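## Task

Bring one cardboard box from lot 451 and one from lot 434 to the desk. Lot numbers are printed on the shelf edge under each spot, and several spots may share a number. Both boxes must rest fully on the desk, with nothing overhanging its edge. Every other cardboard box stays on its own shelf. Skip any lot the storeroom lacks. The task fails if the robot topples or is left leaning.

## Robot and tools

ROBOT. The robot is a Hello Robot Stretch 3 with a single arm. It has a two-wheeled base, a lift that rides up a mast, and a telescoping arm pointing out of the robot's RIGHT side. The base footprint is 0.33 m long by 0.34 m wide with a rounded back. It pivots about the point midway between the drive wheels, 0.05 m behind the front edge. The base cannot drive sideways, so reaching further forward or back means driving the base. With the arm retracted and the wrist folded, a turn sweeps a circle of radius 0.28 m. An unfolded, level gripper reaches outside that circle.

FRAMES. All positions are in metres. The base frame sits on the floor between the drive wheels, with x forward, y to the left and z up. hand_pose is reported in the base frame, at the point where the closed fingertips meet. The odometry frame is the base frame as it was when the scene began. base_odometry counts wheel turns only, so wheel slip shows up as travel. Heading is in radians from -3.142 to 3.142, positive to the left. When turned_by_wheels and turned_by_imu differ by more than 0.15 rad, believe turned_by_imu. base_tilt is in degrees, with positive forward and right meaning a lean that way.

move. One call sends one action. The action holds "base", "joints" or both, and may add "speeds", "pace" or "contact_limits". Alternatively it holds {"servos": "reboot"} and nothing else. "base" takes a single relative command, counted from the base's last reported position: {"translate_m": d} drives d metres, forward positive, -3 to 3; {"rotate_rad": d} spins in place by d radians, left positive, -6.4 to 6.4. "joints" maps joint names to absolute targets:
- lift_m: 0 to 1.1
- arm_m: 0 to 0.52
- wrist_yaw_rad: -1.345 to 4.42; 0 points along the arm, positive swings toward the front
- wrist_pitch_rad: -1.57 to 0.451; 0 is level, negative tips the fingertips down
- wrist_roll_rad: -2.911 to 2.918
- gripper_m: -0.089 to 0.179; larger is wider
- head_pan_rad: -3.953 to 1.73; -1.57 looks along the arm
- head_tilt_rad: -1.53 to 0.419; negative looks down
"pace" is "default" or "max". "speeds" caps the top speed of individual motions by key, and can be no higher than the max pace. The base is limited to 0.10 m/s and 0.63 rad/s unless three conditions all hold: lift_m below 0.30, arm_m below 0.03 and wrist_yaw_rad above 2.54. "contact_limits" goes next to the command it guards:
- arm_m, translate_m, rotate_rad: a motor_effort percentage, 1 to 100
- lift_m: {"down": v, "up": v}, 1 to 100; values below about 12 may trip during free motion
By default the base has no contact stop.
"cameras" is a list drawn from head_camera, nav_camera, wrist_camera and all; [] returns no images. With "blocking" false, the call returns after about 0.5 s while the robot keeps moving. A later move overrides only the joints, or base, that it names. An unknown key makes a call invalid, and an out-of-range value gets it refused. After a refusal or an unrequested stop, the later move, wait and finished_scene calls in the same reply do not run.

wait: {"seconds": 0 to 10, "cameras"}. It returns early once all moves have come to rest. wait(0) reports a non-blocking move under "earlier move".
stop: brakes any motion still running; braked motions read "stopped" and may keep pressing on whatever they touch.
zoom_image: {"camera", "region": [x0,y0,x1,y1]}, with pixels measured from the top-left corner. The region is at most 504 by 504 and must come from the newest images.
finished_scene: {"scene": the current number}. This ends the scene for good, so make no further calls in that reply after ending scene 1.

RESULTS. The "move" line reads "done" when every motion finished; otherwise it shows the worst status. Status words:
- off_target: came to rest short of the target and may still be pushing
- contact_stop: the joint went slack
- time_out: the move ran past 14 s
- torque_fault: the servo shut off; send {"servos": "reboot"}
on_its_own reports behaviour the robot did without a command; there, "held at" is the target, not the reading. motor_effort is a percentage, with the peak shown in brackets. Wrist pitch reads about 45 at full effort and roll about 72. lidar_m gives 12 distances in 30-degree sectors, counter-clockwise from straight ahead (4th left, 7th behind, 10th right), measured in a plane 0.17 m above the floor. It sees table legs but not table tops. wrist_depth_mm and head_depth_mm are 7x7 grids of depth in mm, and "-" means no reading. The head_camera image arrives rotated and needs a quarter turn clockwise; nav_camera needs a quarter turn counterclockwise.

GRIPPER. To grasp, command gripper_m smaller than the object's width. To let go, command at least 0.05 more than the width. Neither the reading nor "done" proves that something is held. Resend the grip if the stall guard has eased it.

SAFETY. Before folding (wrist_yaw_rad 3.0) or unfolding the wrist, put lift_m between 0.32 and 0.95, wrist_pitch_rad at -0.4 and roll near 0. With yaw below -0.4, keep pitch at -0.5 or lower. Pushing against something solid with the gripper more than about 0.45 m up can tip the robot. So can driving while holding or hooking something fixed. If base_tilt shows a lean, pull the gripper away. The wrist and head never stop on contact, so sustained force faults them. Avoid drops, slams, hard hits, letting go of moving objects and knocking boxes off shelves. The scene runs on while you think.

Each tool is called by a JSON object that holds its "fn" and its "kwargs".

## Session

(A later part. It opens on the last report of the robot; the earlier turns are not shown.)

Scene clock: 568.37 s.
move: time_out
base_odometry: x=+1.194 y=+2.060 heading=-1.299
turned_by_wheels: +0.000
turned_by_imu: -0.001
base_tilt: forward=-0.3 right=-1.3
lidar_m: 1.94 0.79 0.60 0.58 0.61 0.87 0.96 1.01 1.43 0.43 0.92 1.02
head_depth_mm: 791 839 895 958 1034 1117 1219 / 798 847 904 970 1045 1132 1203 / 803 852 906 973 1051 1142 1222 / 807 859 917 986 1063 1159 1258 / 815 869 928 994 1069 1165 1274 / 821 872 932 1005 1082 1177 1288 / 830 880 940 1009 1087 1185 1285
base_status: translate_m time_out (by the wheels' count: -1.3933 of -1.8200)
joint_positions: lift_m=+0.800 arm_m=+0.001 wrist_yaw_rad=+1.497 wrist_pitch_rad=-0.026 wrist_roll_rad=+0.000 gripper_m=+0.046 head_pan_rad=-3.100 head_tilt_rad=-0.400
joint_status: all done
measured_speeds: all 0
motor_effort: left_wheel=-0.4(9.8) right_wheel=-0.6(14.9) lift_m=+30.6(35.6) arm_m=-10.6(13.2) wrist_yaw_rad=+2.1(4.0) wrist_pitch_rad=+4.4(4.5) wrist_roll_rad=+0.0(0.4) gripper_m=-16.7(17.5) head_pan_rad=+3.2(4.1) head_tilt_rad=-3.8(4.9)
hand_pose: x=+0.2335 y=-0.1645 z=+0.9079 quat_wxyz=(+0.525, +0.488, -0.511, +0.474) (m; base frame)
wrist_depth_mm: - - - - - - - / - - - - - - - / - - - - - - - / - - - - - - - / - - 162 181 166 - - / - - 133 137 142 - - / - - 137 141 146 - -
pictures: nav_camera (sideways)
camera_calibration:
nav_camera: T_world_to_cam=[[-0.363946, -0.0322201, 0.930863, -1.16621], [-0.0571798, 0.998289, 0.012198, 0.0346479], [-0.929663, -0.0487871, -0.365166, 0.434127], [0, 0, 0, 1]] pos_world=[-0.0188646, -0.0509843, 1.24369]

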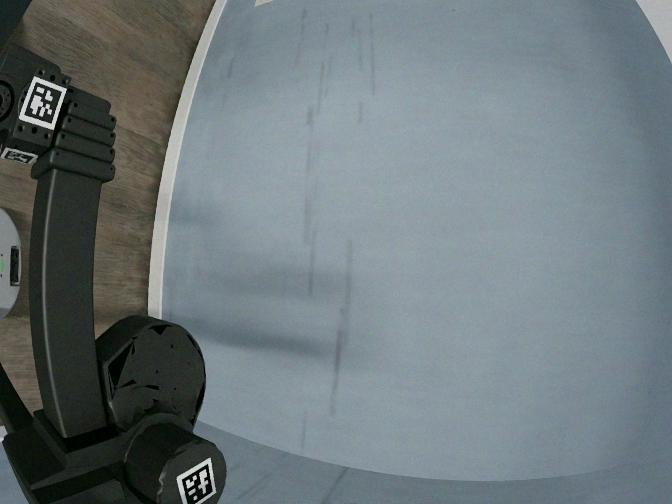

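{"fn": "move", "kwargs": {"base": {"translate_m": -0.385}, "cameras": []}}

{"fn": "move", "kwargs": {"base": {"rotate_rad": 1.57}, "joints": {"head_pan_rad": -3.1, "head_tilt_rad": -0.5}, "cameras": ["nav_camera"]}}

{"fn": "move", "kwargs": {"base": {"translate_m": -1.3}, "pace": "max", "cameras": []}}

{"fn": "move", "kwargs": {"base": {"translate_m": -0.52}, "cameras": ["nav_camera"]}}

Scene clock: 584.03 s.
move: done
base_odometry: x=+1.090 y=+2.431 heading=-1.299
turned_by_wheels: +0.000
turned_by_imu: +0.000
base_tilt: forward=-0.2 right=-1.1
lidar_m: 1.99 0.81 0.61 0.60 0.63 0.60 0.58 0.61 0.87 2.72 0.60 0.61
head_depth_mm: 467 496 528 565 610 660 718 / 470 499 532 571 616 668 713 / 473 503 536 577 622 673 722 / 477 506 540 583 629 683 745 / 481 510 546 587 634 690 755 / 484 515 551 592 640 695 762 / 488 519 555 596 646 702 770
base_status: done
joint_positions: lift_m=+0.800 arm_m=+0.001 wrist_yaw_rad=+1.497 wrist_pitch_rad=-0.026 wrist_roll_rad=+0.000 gripper_m=+0.046 head_pan_rad=-3.100 head_tilt_rad=-0.400
joint_status: not commanded
measured_speeds: all 0
motor_effort: left_wheel=-6.3(11.4) right_wheel=-5.7(14.5) lift_m=+30.0(31.2) arm_m=-9.4(10.6) wrist_yaw_rad=+2.9(4.0) wrist_pitch_rad=+4.4(4.5) wrist_roll_rad=-0.1(0.3) gripper_m=-16.7(17.3) head_pan_rad=+3.4(4.0) head_tilt_rad=-3.1(4.4)
hand_pose: x=+0.2335 y=-0.1645 z=+0.9079 quat_wxyz=(+0.525, +0.488, -0.511, +0.474) (m; base frame)
wrist_depth_mm: - - - - - - - / - - - - - - - / - - - - - - - / - - - - - - - / - - 162 181 166 - - / - - 133 138 142 125 - / - - 137 141 147 125 -
pictures: none
No camera images: "cameras" was empty.

Scene clock: 587.63 s.
move: done
base_odometry: x=+1.090 y=+2.431 heading=+0.270
turned_by_wheels: +1.570
turned_by_imu: +1.544
base_tilt: forward=-0.3 right=-1.2
lidar_m: 0.60 0.62 0.60 0.58 0.61 0.85 2.56 0.60 0.60 2.10 0.82 0.61
head_depth_mm: 2133 2035 1947 1869 1797 1573 303 / 2585 2768 2958 2678 2095 1618 300 / 2630 2863 3081 2981 2080 1603 298 / 2645 2863 3097 2948 2052 1583 1301 / 2680 2865 3075 2905 2039 1580 1294 / 2662 2900 3066 2859 2025 1573 1289 / 2668 2895 3161 2828 2023 1480 1224
base_status: done
joint_positions: lift_m=+0.800 arm_m=+0.001 wrist_yaw_rad=+1.497 wrist_pitch_rad=-0.026 wrist_roll_rad=+0.000 gripper_m=+0.046 head_pan_rad=-3.100 head_tilt_rad=-0.503
joint_status: all done
measured_speeds: all 0
motor_effort: left_wheel=-8.6(13.2) right_wheel=+9.1(11.9) lift_m=+29.6(30.8) arm_m=-12.8(13.1) wrist_yaw_rad=+1.6(3.7) wrist_pitch_rad=+4.3(4.5) wrist_roll_rad=+0.0(0.3) gripper_m=-16.3(17.3) head_pan_rad=+3.1(5.2) head_tilt_rad=+2.1(5.7)
hand_pose: x=+0.2335 y=-0.1644 z=+0.9079 quat_wxyz=(+0.525, +0.488, -0.511, +0.474) (m; base frame)
wrist_depth_mm: 474 481 476 476 474 479 474 / 493 495 493 491 490 491 492 / 508 507 514 507 511 510 504 / 524 528 525 527 526 528 526 / 544 540 168 181 181 543 539 / - - 133 137 142 - - / - - 137 141 146 - -
pictures: nav_camera (sideways)
camera_calibration:
nav_camera: T_world_to_cam=[[-0.457502, -0.0360959, 0.888476, -1.11026], [-0.0583756, 0.99824, 0.010496, 0.0369173], [-0.88729, -0.0470633, -0.458804, 0.555764], [0, 0, 0, 1]] pos_world=[-0.0126679, -0.0507722, 1.24104]

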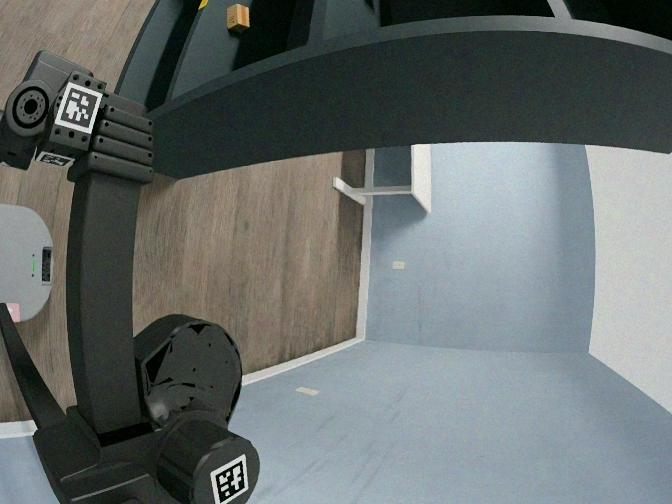

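Scene clock: 601.60 s.
move: done
base_odometry: x=-0.162 y=+2.084 heading=+0.270
turned_by_wheels: +0.000
turned_by_imu: -0.001
base_tilt: forward=-0.3 right=-1.2
lidar_m: 1.88 0.85 0.64 0.62 0.65 0.90 1.86 1.62 1.99 1.49 0.59 0.58
head_depth_mm: 1525 1651 1783 1920 1879 1620 1365 / 1541 1666 1799 1967 2083 1620 301 / 1536 1669 1817 2011 2098 1608 299 / 1555 1673 1829 1985 2082 1602 1337 / 1558 1683 1833 2014 2064 1594 1303 / 1565 1699 1850 2044 2047 1579 1291 / 1596 1708 1841 2038 2026 1575 1292
base_status: done
joint_positions: lift_m=+0.800 arm_m=+0.001 wrist_yaw_rad=+1.497 wrist_pitch_rad=-0.026 wrist_roll_rad=+0.000 gripper_m=+0.046 head_pan_rad=-3.100 head_tilt_rad=-0.500
joint_status: not commanded
measured_speeds: all 0
motor_effort: left_wheel=-2.6(12.7) right_wheel=-7.5(11.4) lift_m=+29.0(30.7) arm_m=-7.6(13.0) wrist_yaw_rad=+2.4(3.6) wrist_pitch_rad=+4.4(4.5) wrist_roll_rad=-0.2(0.4) gripper_m=-16.6(17.5) head_pan_rad=+3.1(4.0) head_tilt_rad=+3.9(5.0)
hand_pose: x=+0.2335 y=-0.1644 z=+0.9079 quat_wxyz=(+0.525, +0.488, -0.511, +0.474) (m; base frame)
wrist_depth_mm: - - - - - - - / - - - - - - - / - - - - - - 335 / - - - - - - 349 / - - 162 181 166 - 360 / - - 133 138 142 - 375 / - - 137 141 147 - 389
pictures: none
No camera images: "cameras" was empty.

Scene clock: 607.93 s.
move: done
base_odometry: x=-0.664 y=+1.946 heading=+0.270
turned_by_wheels: +0.000
turned_by_imu: +0.000
base_tilt: forward=-0.3 right=-1.2
lidar_m: 2.21 0.87 0.65 0.63 0.66 0.92 1.35 1.18 1.54 3.32 1.29 1.02
head_depth_mm: 1098 1188 1294 1416 1558 1635 1368 / 1102 1197 1300 1430 1572 1626 301 / 1115 1203 1315 1429 1584 1618 299 / 1116 1214 1314 1450 1601 1605 1345 / 1127 1216 1330 1455 1604 1596 1304 / 1128 1232 1332 1466 1628 1587 1300 / 1142 1234 1348 1471 1645 1569 1289
base_status: done
joint_positions: lift_m=+0.800 arm_m=+0.001 wrist_yaw_rad=+1.497 wrist_pitch_rad=-0.026 wrist_roll_rad=+0.000 gripper_m=+0.046 head_pan_rad=-3.100 head_tilt_rad=-0.500
joint_status: not commanded
measured_speeds: all 0
motor_effort: left_wheel=-8.6(12.1) right_wheel=-2.2(12.6) lift_m=+27.6(29.5) arm_m=-5.5(8.1) wrist_yaw_rad=+2.4(4.1) wrist_pitch_rad=+4.4(4.5) wrist_roll_rad=+0.2(0.4) gripper_m=-16.9(17.3) head_pan_rad=+3.9(3.9) head_tilt_rad=+2.1(4.7)
hand_pose: x=+0.2335 y=-0.1644 z=+0.9079 quat_wxyz=(+0.525, +0.488, -0.511, +0.474) (m; base frame)
wrist_depth_mm: - - - - - - - / - - - - - - - / - - - - - - - / - - - - - - - / - - 162 181 166 - - / - - 134 137 142 - - / - - 137 141 146 - -
pictures: nav_camera (sideways)
camera_calibration:
nav_camera: T_world_to_cam=[[-0.45472, -0.0359462, 0.889909, -1.1122], [-0.0583644, 0.99824, 0.0104993, 0.0369006], [-0.88872, -0.0471647, -0.456018, 0.55215], [0, 0, 0, 1]] pos_world=[-0.0128778, -0.0507729, 1.24116]

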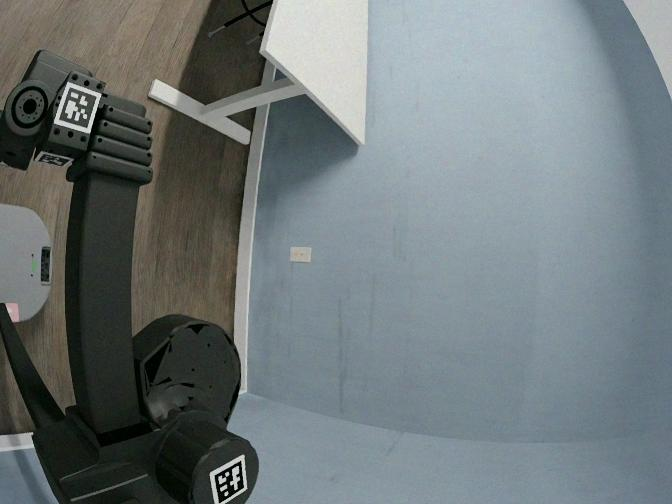

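{"fn": "move", "kwargs": {"base": {"rotate_rad": -1.57}, "joints": {"head_pan_rad": -1.57, "head_tilt_rad": -0.6}, "cameras": []}}

{"fn": "move", "kwargs": {"base": {"translate_m": 1.28}, "pace": "max", "cameras": ["head_camera"]}}

{"fn": "move", "kwargs": {"joints": {"wrist_yaw_rad": 0.0}, "cameras": ["head_camera", "wrist_camera"]}}

Scene clock: 620.87 s.
move: done
base_odometry: x=-0.664 y=+1.946 heading=-1.299
turned_by_wheels: -1.570
turned_by_imu: -1.546
base_tilt: forward=-0.4 right=-1.1
lidar_m: 3.13 1.28 1.02 2.13 0.87 0.65 0.63 0.67 0.94 1.34 1.18 1.54
head_depth_mm: 1094 1202 1326 1495 1669 1499 1274 / 1099 1202 1340 1494 1684 1495 1267 / 1099 1210 1336 1507 1686 1473 1244 / 1109 1210 1341 1514 1699 1464 1224 / 1114 1220 1358 1530 1698 1460 1219 / 1110 1220 1360 1533 1685 1450 1218 / 1119 1230 1369 1544 1692 1449 1213
base_status: done
joint_positions: lift_m=+0.800 arm_m=+0.001 wrist_yaw_rad=+1.497 wrist_pitch_rad=-0.026 wrist_roll_rad=+0.000 gripper_m=+0.046 head_pan_rad=-1.569 head_tilt_rad=-0.600
joint_status: all done
measured_speeds: all 0
motor_effort: left_wheel=+7.7(12.0) right_wheel=-9.8(14.0) lift_m=+28.0(28.9) arm_m=-11.2(11.6) wrist_yaw_rad=+1.9(3.0) wrist_pitch_rad=+4.5(4.5) wrist_roll_rad=-0.1(0.3) gripper_m=-16.7(17.2) head_pan_rad=-3.1(6.2) head_tilt_rad=-5.5(7.1)
hand_pose: x=+0.2335 y=-0.1644 z=+0.9079 quat_wxyz=(+0.525, +0.488, -0.511, +0.474) (m; base frame)
wrist_depth_mm: - - - - - - - / - - - - - - - / - - - - - - - / - - - - - - - / - - 162 181 181 - - / - - 133 137 142 - - / - - 137 141 147 - -
pictures: none
No camera images: "cameras" was empty.

Scene clock: 634.63 s.
move: done
base_odometry: x=-0.320 y=+0.713 heading=-1.299
turned_by_wheels: +0.000
turned_by_imu: +0.001
base_tilt: forward=-0.4 right=-1.1
lidar_m: 2.37 1.21 0.91 0.88 0.93 1.95 1.90 1.91 1.05 0.87 0.81 2.05
head_depth_mm: 1139 1250 1387 1138 871 1380 1246 / 1148 1253 1391 1121 866 1492 1269 / 1151 1260 1378 1107 860 1490 1240 / 1151 1272 1383 1101 854 1432 1224 / 1156 1274 1384 1084 877 1423 1219 / 1168 1278 1394 1077 873 1377 1219 / 1164 1282 1394 1067 868 1409 1209
base_status: done
joint_positions: lift_m=+0.800 arm_m=+0.001 wrist_yaw_rad=+1.497 wrist_pitch_rad=-0.026 wrist_roll_rad=+0.000 gripper_m=+0.046 head_pan_rad=-1.570 head_tilt_rad=-0.600
joint_status: not commanded
measured_speeds: all 0
motor_effort: left_wheel=+7.4(12.1) right_wheel=+0.4(11.0) lift_m=+26.6(28.5) arm_m=-7.6(13.0) wrist_yaw_rad=+1.8(3.6) wrist_pitch_rad=+4.4(4.5) wrist_roll_rad=-0.2(0.3) gripper_m=-16.5(17.4) head_pan_rad=-3.2(4.0) head_tilt_rad=-4.3(5.7)
hand_pose: x=+0.2335 y=-0.1644 z=+0.9079 quat_wxyz=(+0.525, +0.488, -0.511, +0.474) (m; base frame)
wrist_depth_mm: - - - - - - - / - - - - - - - / - - - - - - - / - - - - - - - / - - 166 181 180 - - / - - 133 138 141 - - / - - 137 141 146 - -
pictures: head_camera (sideways)
camera_calibration:
head_camera: T_world_to_cam=[[-0.0466911, 0.520085, -0.852837, 1.12535], [0.997501, -0.0210373, -0.0674404, 0.0812933], [-0.0530161, -0.853855, -0.517803, 0.629753], [0, 0, 0, 1]] pos_world=[0.00484067, -0.0458484, 1.29131]

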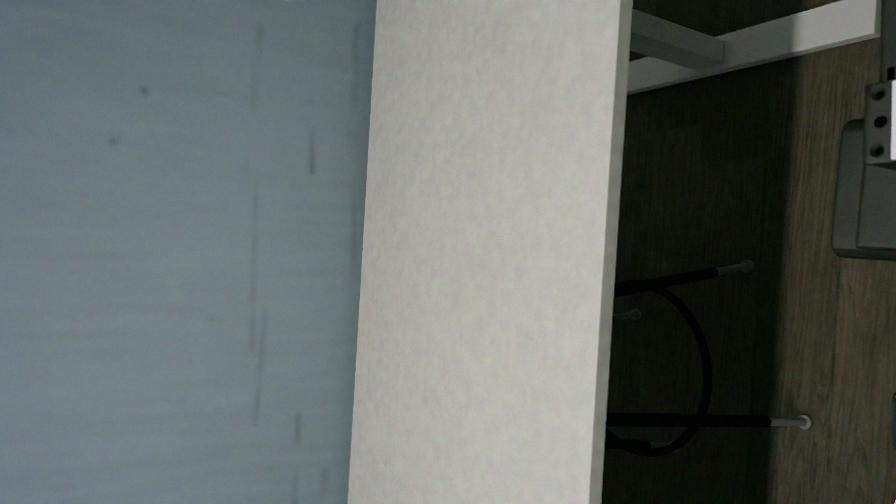

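Scene clock: 636.40 s.
move: done
base_odometry: x=-0.320 y=+0.713 heading=-1.299
turned_by_wheels: +0.000
turned_by_imu: +0.000
base_tilt: forward=-0.3 right=-1.3
lidar_m: 2.37 1.21 0.91 0.88 0.93 1.95 1.90 1.91 1.05 0.88 0.81 2.05
head_depth_mm: 1135 1258 1384 1132 871 1396 1245 / 1144 1254 1394 1120 865 1491 1266 / 1145 1262 1379 1115 828 1411 1155 / 1150 1261 1384 1099 823 487 314 / 1156 1269 1390 1091 848 1395 1220 / 1161 1289 1386 1077 873 1378 1220 / 1164 1276 1398 1070 867 1404 1211
base_status: not commanded
joint_positions: lift_m=+0.800 arm_m=+0.001 wrist_yaw_rad=+0.003 wrist_pitch_rad=-0.026 wrist_roll_rad=+0.000 gripper_m=+0.046 head_pan_rad=-1.570 head_tilt_rad=-0.600
joint_status: all done
measured_speeds: all 0
motor_effort: left_wheel=+7.4(8.0) right_wheel=+0.5(1.3) lift_m=+26.9(27.8) arm_m=-6.2(8.0) wrist_yaw_rad=-2.5(6.5) wrist_pitch_rad=+4.4(4.5) wrist_roll_rad=+0.0(0.4) gripper_m=-16.7(17.2) head_pan_rad=-2.4(3.7) head_tilt_rad=-4.2(4.9)
hand_pose: x=-0.0207 y=-0.4011 z=+0.9079 quat_wxyz=(+0.707, +0.011, -0.707, -0.009) (m; base frame)
wrist_depth_mm: - - - - - - - / - - - - - - - / - - - - - - - / - - - - - - - / - - 154 167 154 - - / - - 133 137 142 - - / - - 137 141 147 125 -
pictures: head_camera (sideways), wrist_camera
camera_calibration:
head_camera: T_world_to_cam=[[-0.0466911, 0.520085, -0.852837, 1.12535], [0.997501, -0.0210373, -0.0674404, 0.0812933], [-0.0530161, -0.853855, -0.517803, 0.629753], [0, 0, 0, 1]] pos_world=[0.00484067, -0.0458484, 1.29131]
wrist_camera: T_world_to_cam=[[-0.998861, -0.0467785, -0.00942817, -0.0242828], [-0.00140748, 0.226371, -0.97404, 1.00757], [0.0476984, -0.972917, -0.226179, -0.0177537], [0, 0, 0, 1]] pos_world=[-0.0219902, -0.246494, 0.977172]

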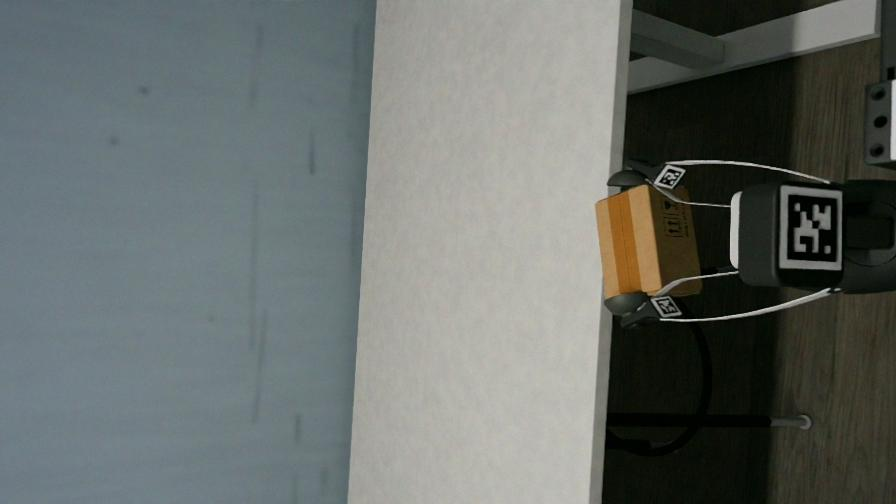

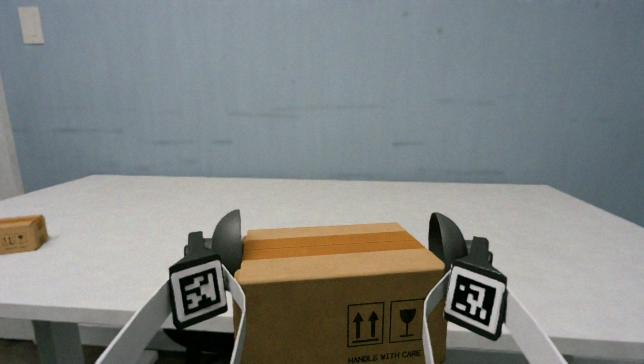

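{"fn": "move", "kwargs": {"joints": {"arm_m": 0.4, "lift_m": 0.72}, "pace": "max", "cameras": ["wrist_camera"]}}

{"fn": "move", "kwargs": {"joints": {"lift_m": 0.655}, "speeds": {"lift_m": 0.03}, "contact_limits": {"lift_m": {"down": 14}}, "cameras": ["wrist_camera"]}}

Scene clock: 643.57 s.
move: done
base_odometry: x=-0.320 y=+0.713 heading=-1.299
turned_by_wheels: +0.000
turned_by_imu: +0.000
base_tilt: forward=-0.4 right=-1.2
lidar_m: 2.37 1.21 0.91 0.88 0.93 1.95 1.90 1.91 1.05 0.88 0.81 2.05
head_depth_mm: 1142 1244 1378 1133 869 1381 1185 / 1143 1255 1384 1117 840 413 351 / 1148 1256 1380 1112 604 1439 1234 / 1154 1264 1383 897 648 1433 1234 / 1154 1270 1389 1089 876 1418 1225 / 1162 1270 1399 1076 873 1387 1214 / 1169 1283 1388 1068 864 1412 1218
base_status: not commanded
joint_positions: lift_m=+0.720 arm_m=+0.400 wrist_yaw_rad=+0.003 wrist_pitch_rad=-0.028 wrist_roll_rad=+0.000 gripper_m=+0.046 head_pan_rad=-1.570 head_tilt_rad=-0.600
joint_status: all done
measured_speeds: all 0
motor_effort: left_wheel=+7.3(7.9) right_wheel=+0.8(1.4) lift_m=+31.2(32.5) arm_m=+11.2(15.1) wrist_yaw_rad=-3.9(4.4) wrist_pitch_rad=+4.7(4.8) wrist_roll_rad=-0.2(0.3) gripper_m=-16.4(17.1) head_pan_rad=-2.4(3.6) head_tilt_rad=-4.0(4.8)
hand_pose: x=-0.0208 y=-0.8005 z=+0.8275 quat_wxyz=(+0.707, +0.011, -0.707, -0.009) (m; base frame)
wrist_depth_mm: - - - - - - - / - - - - - - - / - - - - - - - / - - - - - - - / - - 155 166 154 - - / - - 133 137 142 - - / - - 137 141 146 - -
pictures: wrist_camera
camera_calibration:
wrist_camera: T_world_to_cam=[[-0.99887, -0.0465705, -0.00945158, -0.043566], [-0.00140104, 0.227672, -0.973737, 1.02054], [0.0474993, -0.972624, -0.22748, -0.423102], [0, 0, 0, 1]] pos_world=[-0.0219899, -0.645895, 0.897074]

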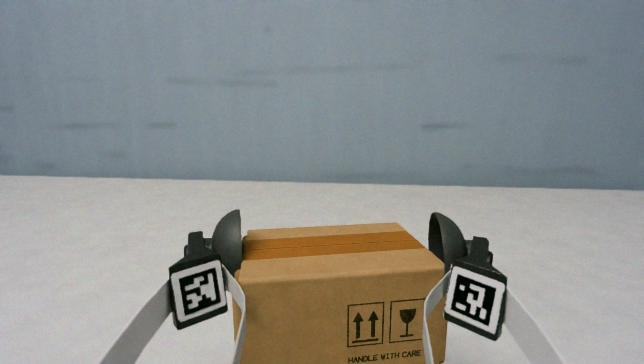

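Scene clock: 646.17 s.
move: done
base_odometry: x=-0.320 y=+0.713 heading=-1.299
turned_by_wheels: +0.000
turned_by_imu: +0.000
base_tilt: forward=-0.3 right=-1.2
lidar_m: 2.37 1.21 0.91 0.88 0.93 1.94 1.90 1.91 1.05 0.87 0.81 2.05
head_depth_mm: 1145 1249 1382 1130 872 1389 1212 / 1144 1248 1393 1121 865 1407 405 / 1149 1262 1386 1109 635 1391 1206 / 1151 1268 1384 1101 676 1431 1226 / 1158 1267 1387 1085 877 1420 1215 / 1165 1272 1389 1083 873 1374 1216 / 1170 1275 1396 1065 866 1408 1212
base_status: not commanded
joint_positions: lift_m=+0.655 arm_m=+0.400 wrist_yaw_rad=+0.003 wrist_pitch_rad=-0.003 wrist_roll_rad=+0.000 gripper_m=+0.046 head_pan_rad=-1.570 head_tilt_rad=-0.600
joint_status: all done
measured_speeds: all 0
motor_effort: left_wheel=+7.4(8.0) right_wheel=+0.4(1.5) lift_m=+21.5(29.4) arm_m=-10.3(10.4) wrist_yaw_rad=-3.4(3.7) wrist_pitch_rad=+0.1(4.8) wrist_roll_rad=-0.4(0.4) gripper_m=-16.6(17.3) head_pan_rad=-2.1(3.0) head_tilt_rad=-4.7(4.7)
contact_limits: lift_m down 14 (down: maximum 72; up: maximum 65)
hand_pose: x=-0.0208 y=-0.8011 z=+0.7687 quat_wxyz=(+0.707, +0.002, -0.707, -0.001) (m; base frame)
wrist_depth_mm: - - - - - - - / - - - - - - - / - - - - - - - / - - - - - - - / - - 153 166 160 - - / - - 133 137 142 - - / - - 137 141 146 - -
pictures: wrist_camera
camera_calibration:
wrist_camera: T_world_to_cam=[[-0.998866, -0.0467696, -0.0089235, -0.0446836], [-0.000802496, 0.203927, -0.978986, 0.948517], [0.0476065, -0.977868, -0.203733, -0.459629], [0, 0, 0, 1]] pos_world=[-0.0219904, -0.644975, 0.834544]

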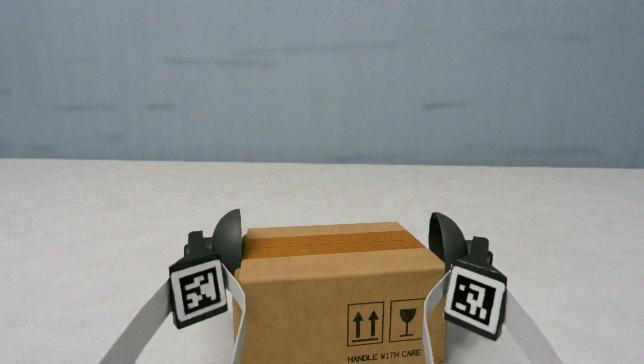

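{"fn": "move", "kwargs": {"joints": {"gripper_m": 0.179}, "cameras": []}}

{"fn": "move", "kwargs": {"joints": {"lift_m": 0.71}, "cameras": []}}

{"fn": "move", "kwargs": {"joints": {"arm_m": 0.1}, "pace": "max", "cameras": ["head_camera", "wrist_camera"]}}

Scene clock: 656.33 s.
move: done
base_odometry: x=-0.320 y=+0.713 heading=-1.299
turned_by_wheels: +0.000
turned_by_imu: +0.000
base_tilt: forward=-0.3 right=-1.2
lidar_m: 2.38 1.20 0.91 0.88 0.93 1.95 1.90 1.91 1.05 0.87 0.81 2.05
head_depth_mm: 1138 1252 1388 1131 866 1379 1216 / 1146 1258 1395 1120 861 1411 406 / 1144 1258 1384 1108 637 1398 1209 / 1158 1267 1383 1101 677 1430 1232 / 1154 1266 1387 1091 872 1425 1216 / 1161 1280 1387 1074 871 1382 1214 / 1166 1278 1390 1071 867 1409 1213
base_status: not commanded
joint_positions: lift_m=+0.655 arm_m=+0.400 wrist_yaw_rad=-0.002 wrist_pitch_rad=-0.015 wrist_roll_rad=+0.000 gripper_m=+0.179 head_pan_rad=-1.570 head_tilt_rad=-0.600
joint_status: all done
measured_speeds: all 0
motor_effort: left_wheel=+7.3(7.9) right_wheel=+0.6(1.6) lift_m=+28.9(29.2) arm_m=-11.9(12.6) wrist_yaw_rad=+1.7(3.9) wrist_pitch_rad=+2.3(2.3) wrist_roll_rad=-0.3(0.4) gripper_m=+0.4(84.6) head_pan_rad=-1.4(2.1) head_tilt_rad=-3.1(4.2)
contact_limits: lift_m down 14 (down: maximum 72; up: maximum 65)
hand_pose: x=-0.0219 y=-0.8008 z=+0.7658 quat_wxyz=(+0.707, +0.005, -0.707, -0.006) (m; base frame)
wrist_depth_mm: - - - - - - - / - - - - - - - / - - - - - - - / - - - - - - - / - 142 168 168 157 - - / - 126 133 136 142 - - / - - 138 142 147 - 105
pictures: none
No camera images: "cameras" was empty.

Scene clock: 657.67 s.
move: done
base_odometry: x=-0.320 y=+0.713 heading=-1.299
turned_by_wheels: +0.000
turned_by_imu: +0.000
base_tilt: forward=-0.1 right=-1.3
lidar_m: 2.37 1.21 0.91 0.88 0.93 1.95 1.90 1.91 1.05 0.88 0.81 2.05
head_depth_mm: 1141 1260 1387 1131 869 1384 1217 / 1140 1248 1387 1123 840 428 361 / 1148 1263 1377 1112 608 1431 1241 / 1149 1262 1374 1096 647 1430 1229 / 1156 1268 1391 1093 876 1421 1219 / 1161 1277 1392 1077 874 1381 1213 / 1161 1283 1393 1067 866 1411 1213
base_status: not commanded
joint_positions: lift_m=+0.710 arm_m=+0.400 wrist_yaw_rad=-0.002 wrist_pitch_rad=-0.015 wrist_roll_rad=+0.000 gripper_m=+0.179 head_pan_rad=-1.570 head_tilt_rad=-0.600
joint_status: all done
measured_speeds: all 0
motor_effort: left_wheel=+7.5(7.9) right_wheel=+0.8(1.4) lift_m=+30.9(33.0) arm_m=-11.8(12.6) wrist_yaw_rad=+1.6(2.4) wrist_pitch_rad=+2.4(2.5) wrist_roll_rad=-0.1(0.5) gripper_m=+0.6(1.1) head_pan_rad=-1.3(1.6) head_tilt_rad=-2.9(4.3)
hand_pose: x=-0.0219 y=-0.8008 z=+0.8207 quat_wxyz=(+0.707, +0.005, -0.707, -0.006) (m; base frame)
wrist_depth_mm: - - - - - - - / - - - - - - - / - - - - - - - / - - - - - - - / - 142 - - - - - / - 126 - - - - - / - - 177 177 177 - 105
pictures: none
No camera images: "cameras" was empty.

Scene clock: 659.67 s.
move: done
base_odometry: x=-0.320 y=+0.713 heading=-1.299
turned_by_wheels: +0.000
turned_by_imu: +0.000
base_tilt: forward=-0.3 right=-1.2
lidar_m: 2.37 1.20 0.91 0.88 0.93 1.95 1.90 1.91 1.05 0.88 0.81 2.05
head_depth_mm: 1140 1248 1388 1134 870 1383 1214 / 1144 1260 1394 1124 868 1487 367 / 1143 1261 1382 1111 859 1439 351 / 1156 1255 1381 1101 851 445 369 / 1156 1264 1384 1092 847 1419 1221 / 1158 1271 1405 1081 876 1382 1218 / 1169 1281 1400 1067 867 1415 1201
base_status: not commanded
joint_positions: lift_m=+0.710 arm_m=+0.100 wrist_yaw_rad=-0.002 wrist_pitch_rad=-0.016 wrist_roll_rad=+0.000 gripper_m=+0.179 head_pan_rad=-1.570 head_tilt_rad=-0.600
joint_status: all done
measured_speeds: all 0
motor_effort: left_wheel=+7.3(8.0) right_wheel=+0.6(1.4) lift_m=+27.3(31.0) arm_m=-10.6(14.7) wrist_yaw_rad=+0.8(2.2) wrist_pitch_rad=+2.5(2.7) wrist_roll_rad=-0.3(0.4) gripper_m=+0.7(1.1) head_pan_rad=-0.7(1.4) head_tilt_rad=-2.9(4.2)
hand_pose: x=-0.0219 y=-0.5008 z=+0.8204 quat_wxyz=(+0.707, +0.005, -0.707, -0.007) (m; base frame)
wrist_depth_mm: - - - - - - - / - - - - - - - / - - - - - - - / - - - 473 - - - / - 142 - 448 - - - / - 126 - - - - - / 827 - - - - - 105
pictures: head_camera (sideways), wrist_camera
camera_calibration:
head_camera: T_world_to_cam=[[-0.0465891, 0.520096, -0.852836, 1.12535], [0.99749, -0.0213473, -0.0675099, 0.0813695], [-0.0533174, -0.853841, -0.517796, 0.629746], [0, 0, 0, 1]] pos_world=[0.00484012, -0.0458485, 1.29131]
wrist_camera: T_world_to_cam=[[-0.999066, -0.0421584, -0.00949136, -0.0285983], [0.00013393, 0.216616, -0.976257, 0.942011], [0.0432134, -0.975346, -0.216408, -0.143771], [0, 0, 0, 1]] pos_world=[-0.0224849, -0.345487, 0.88826]

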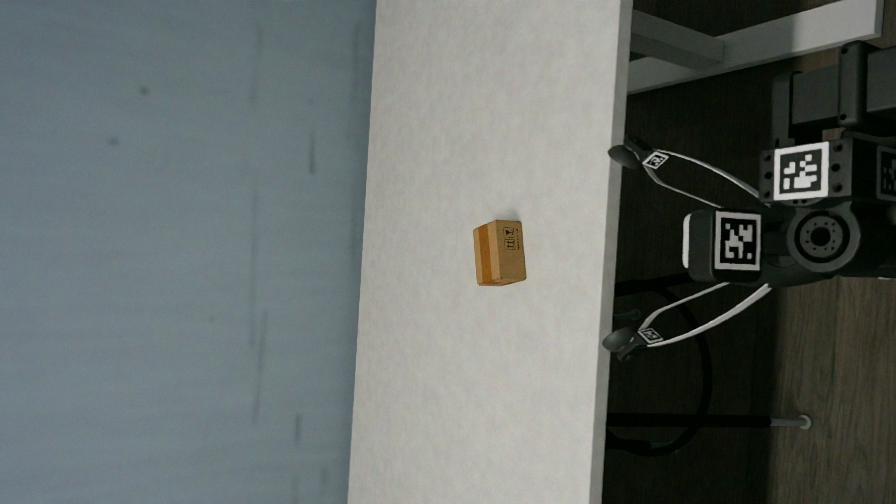

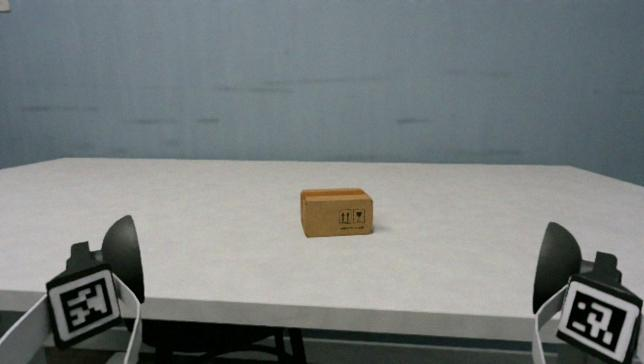

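{"fn": "finished_scene", "kwargs": {"scene": 2}}

The scene is finished: the task was done.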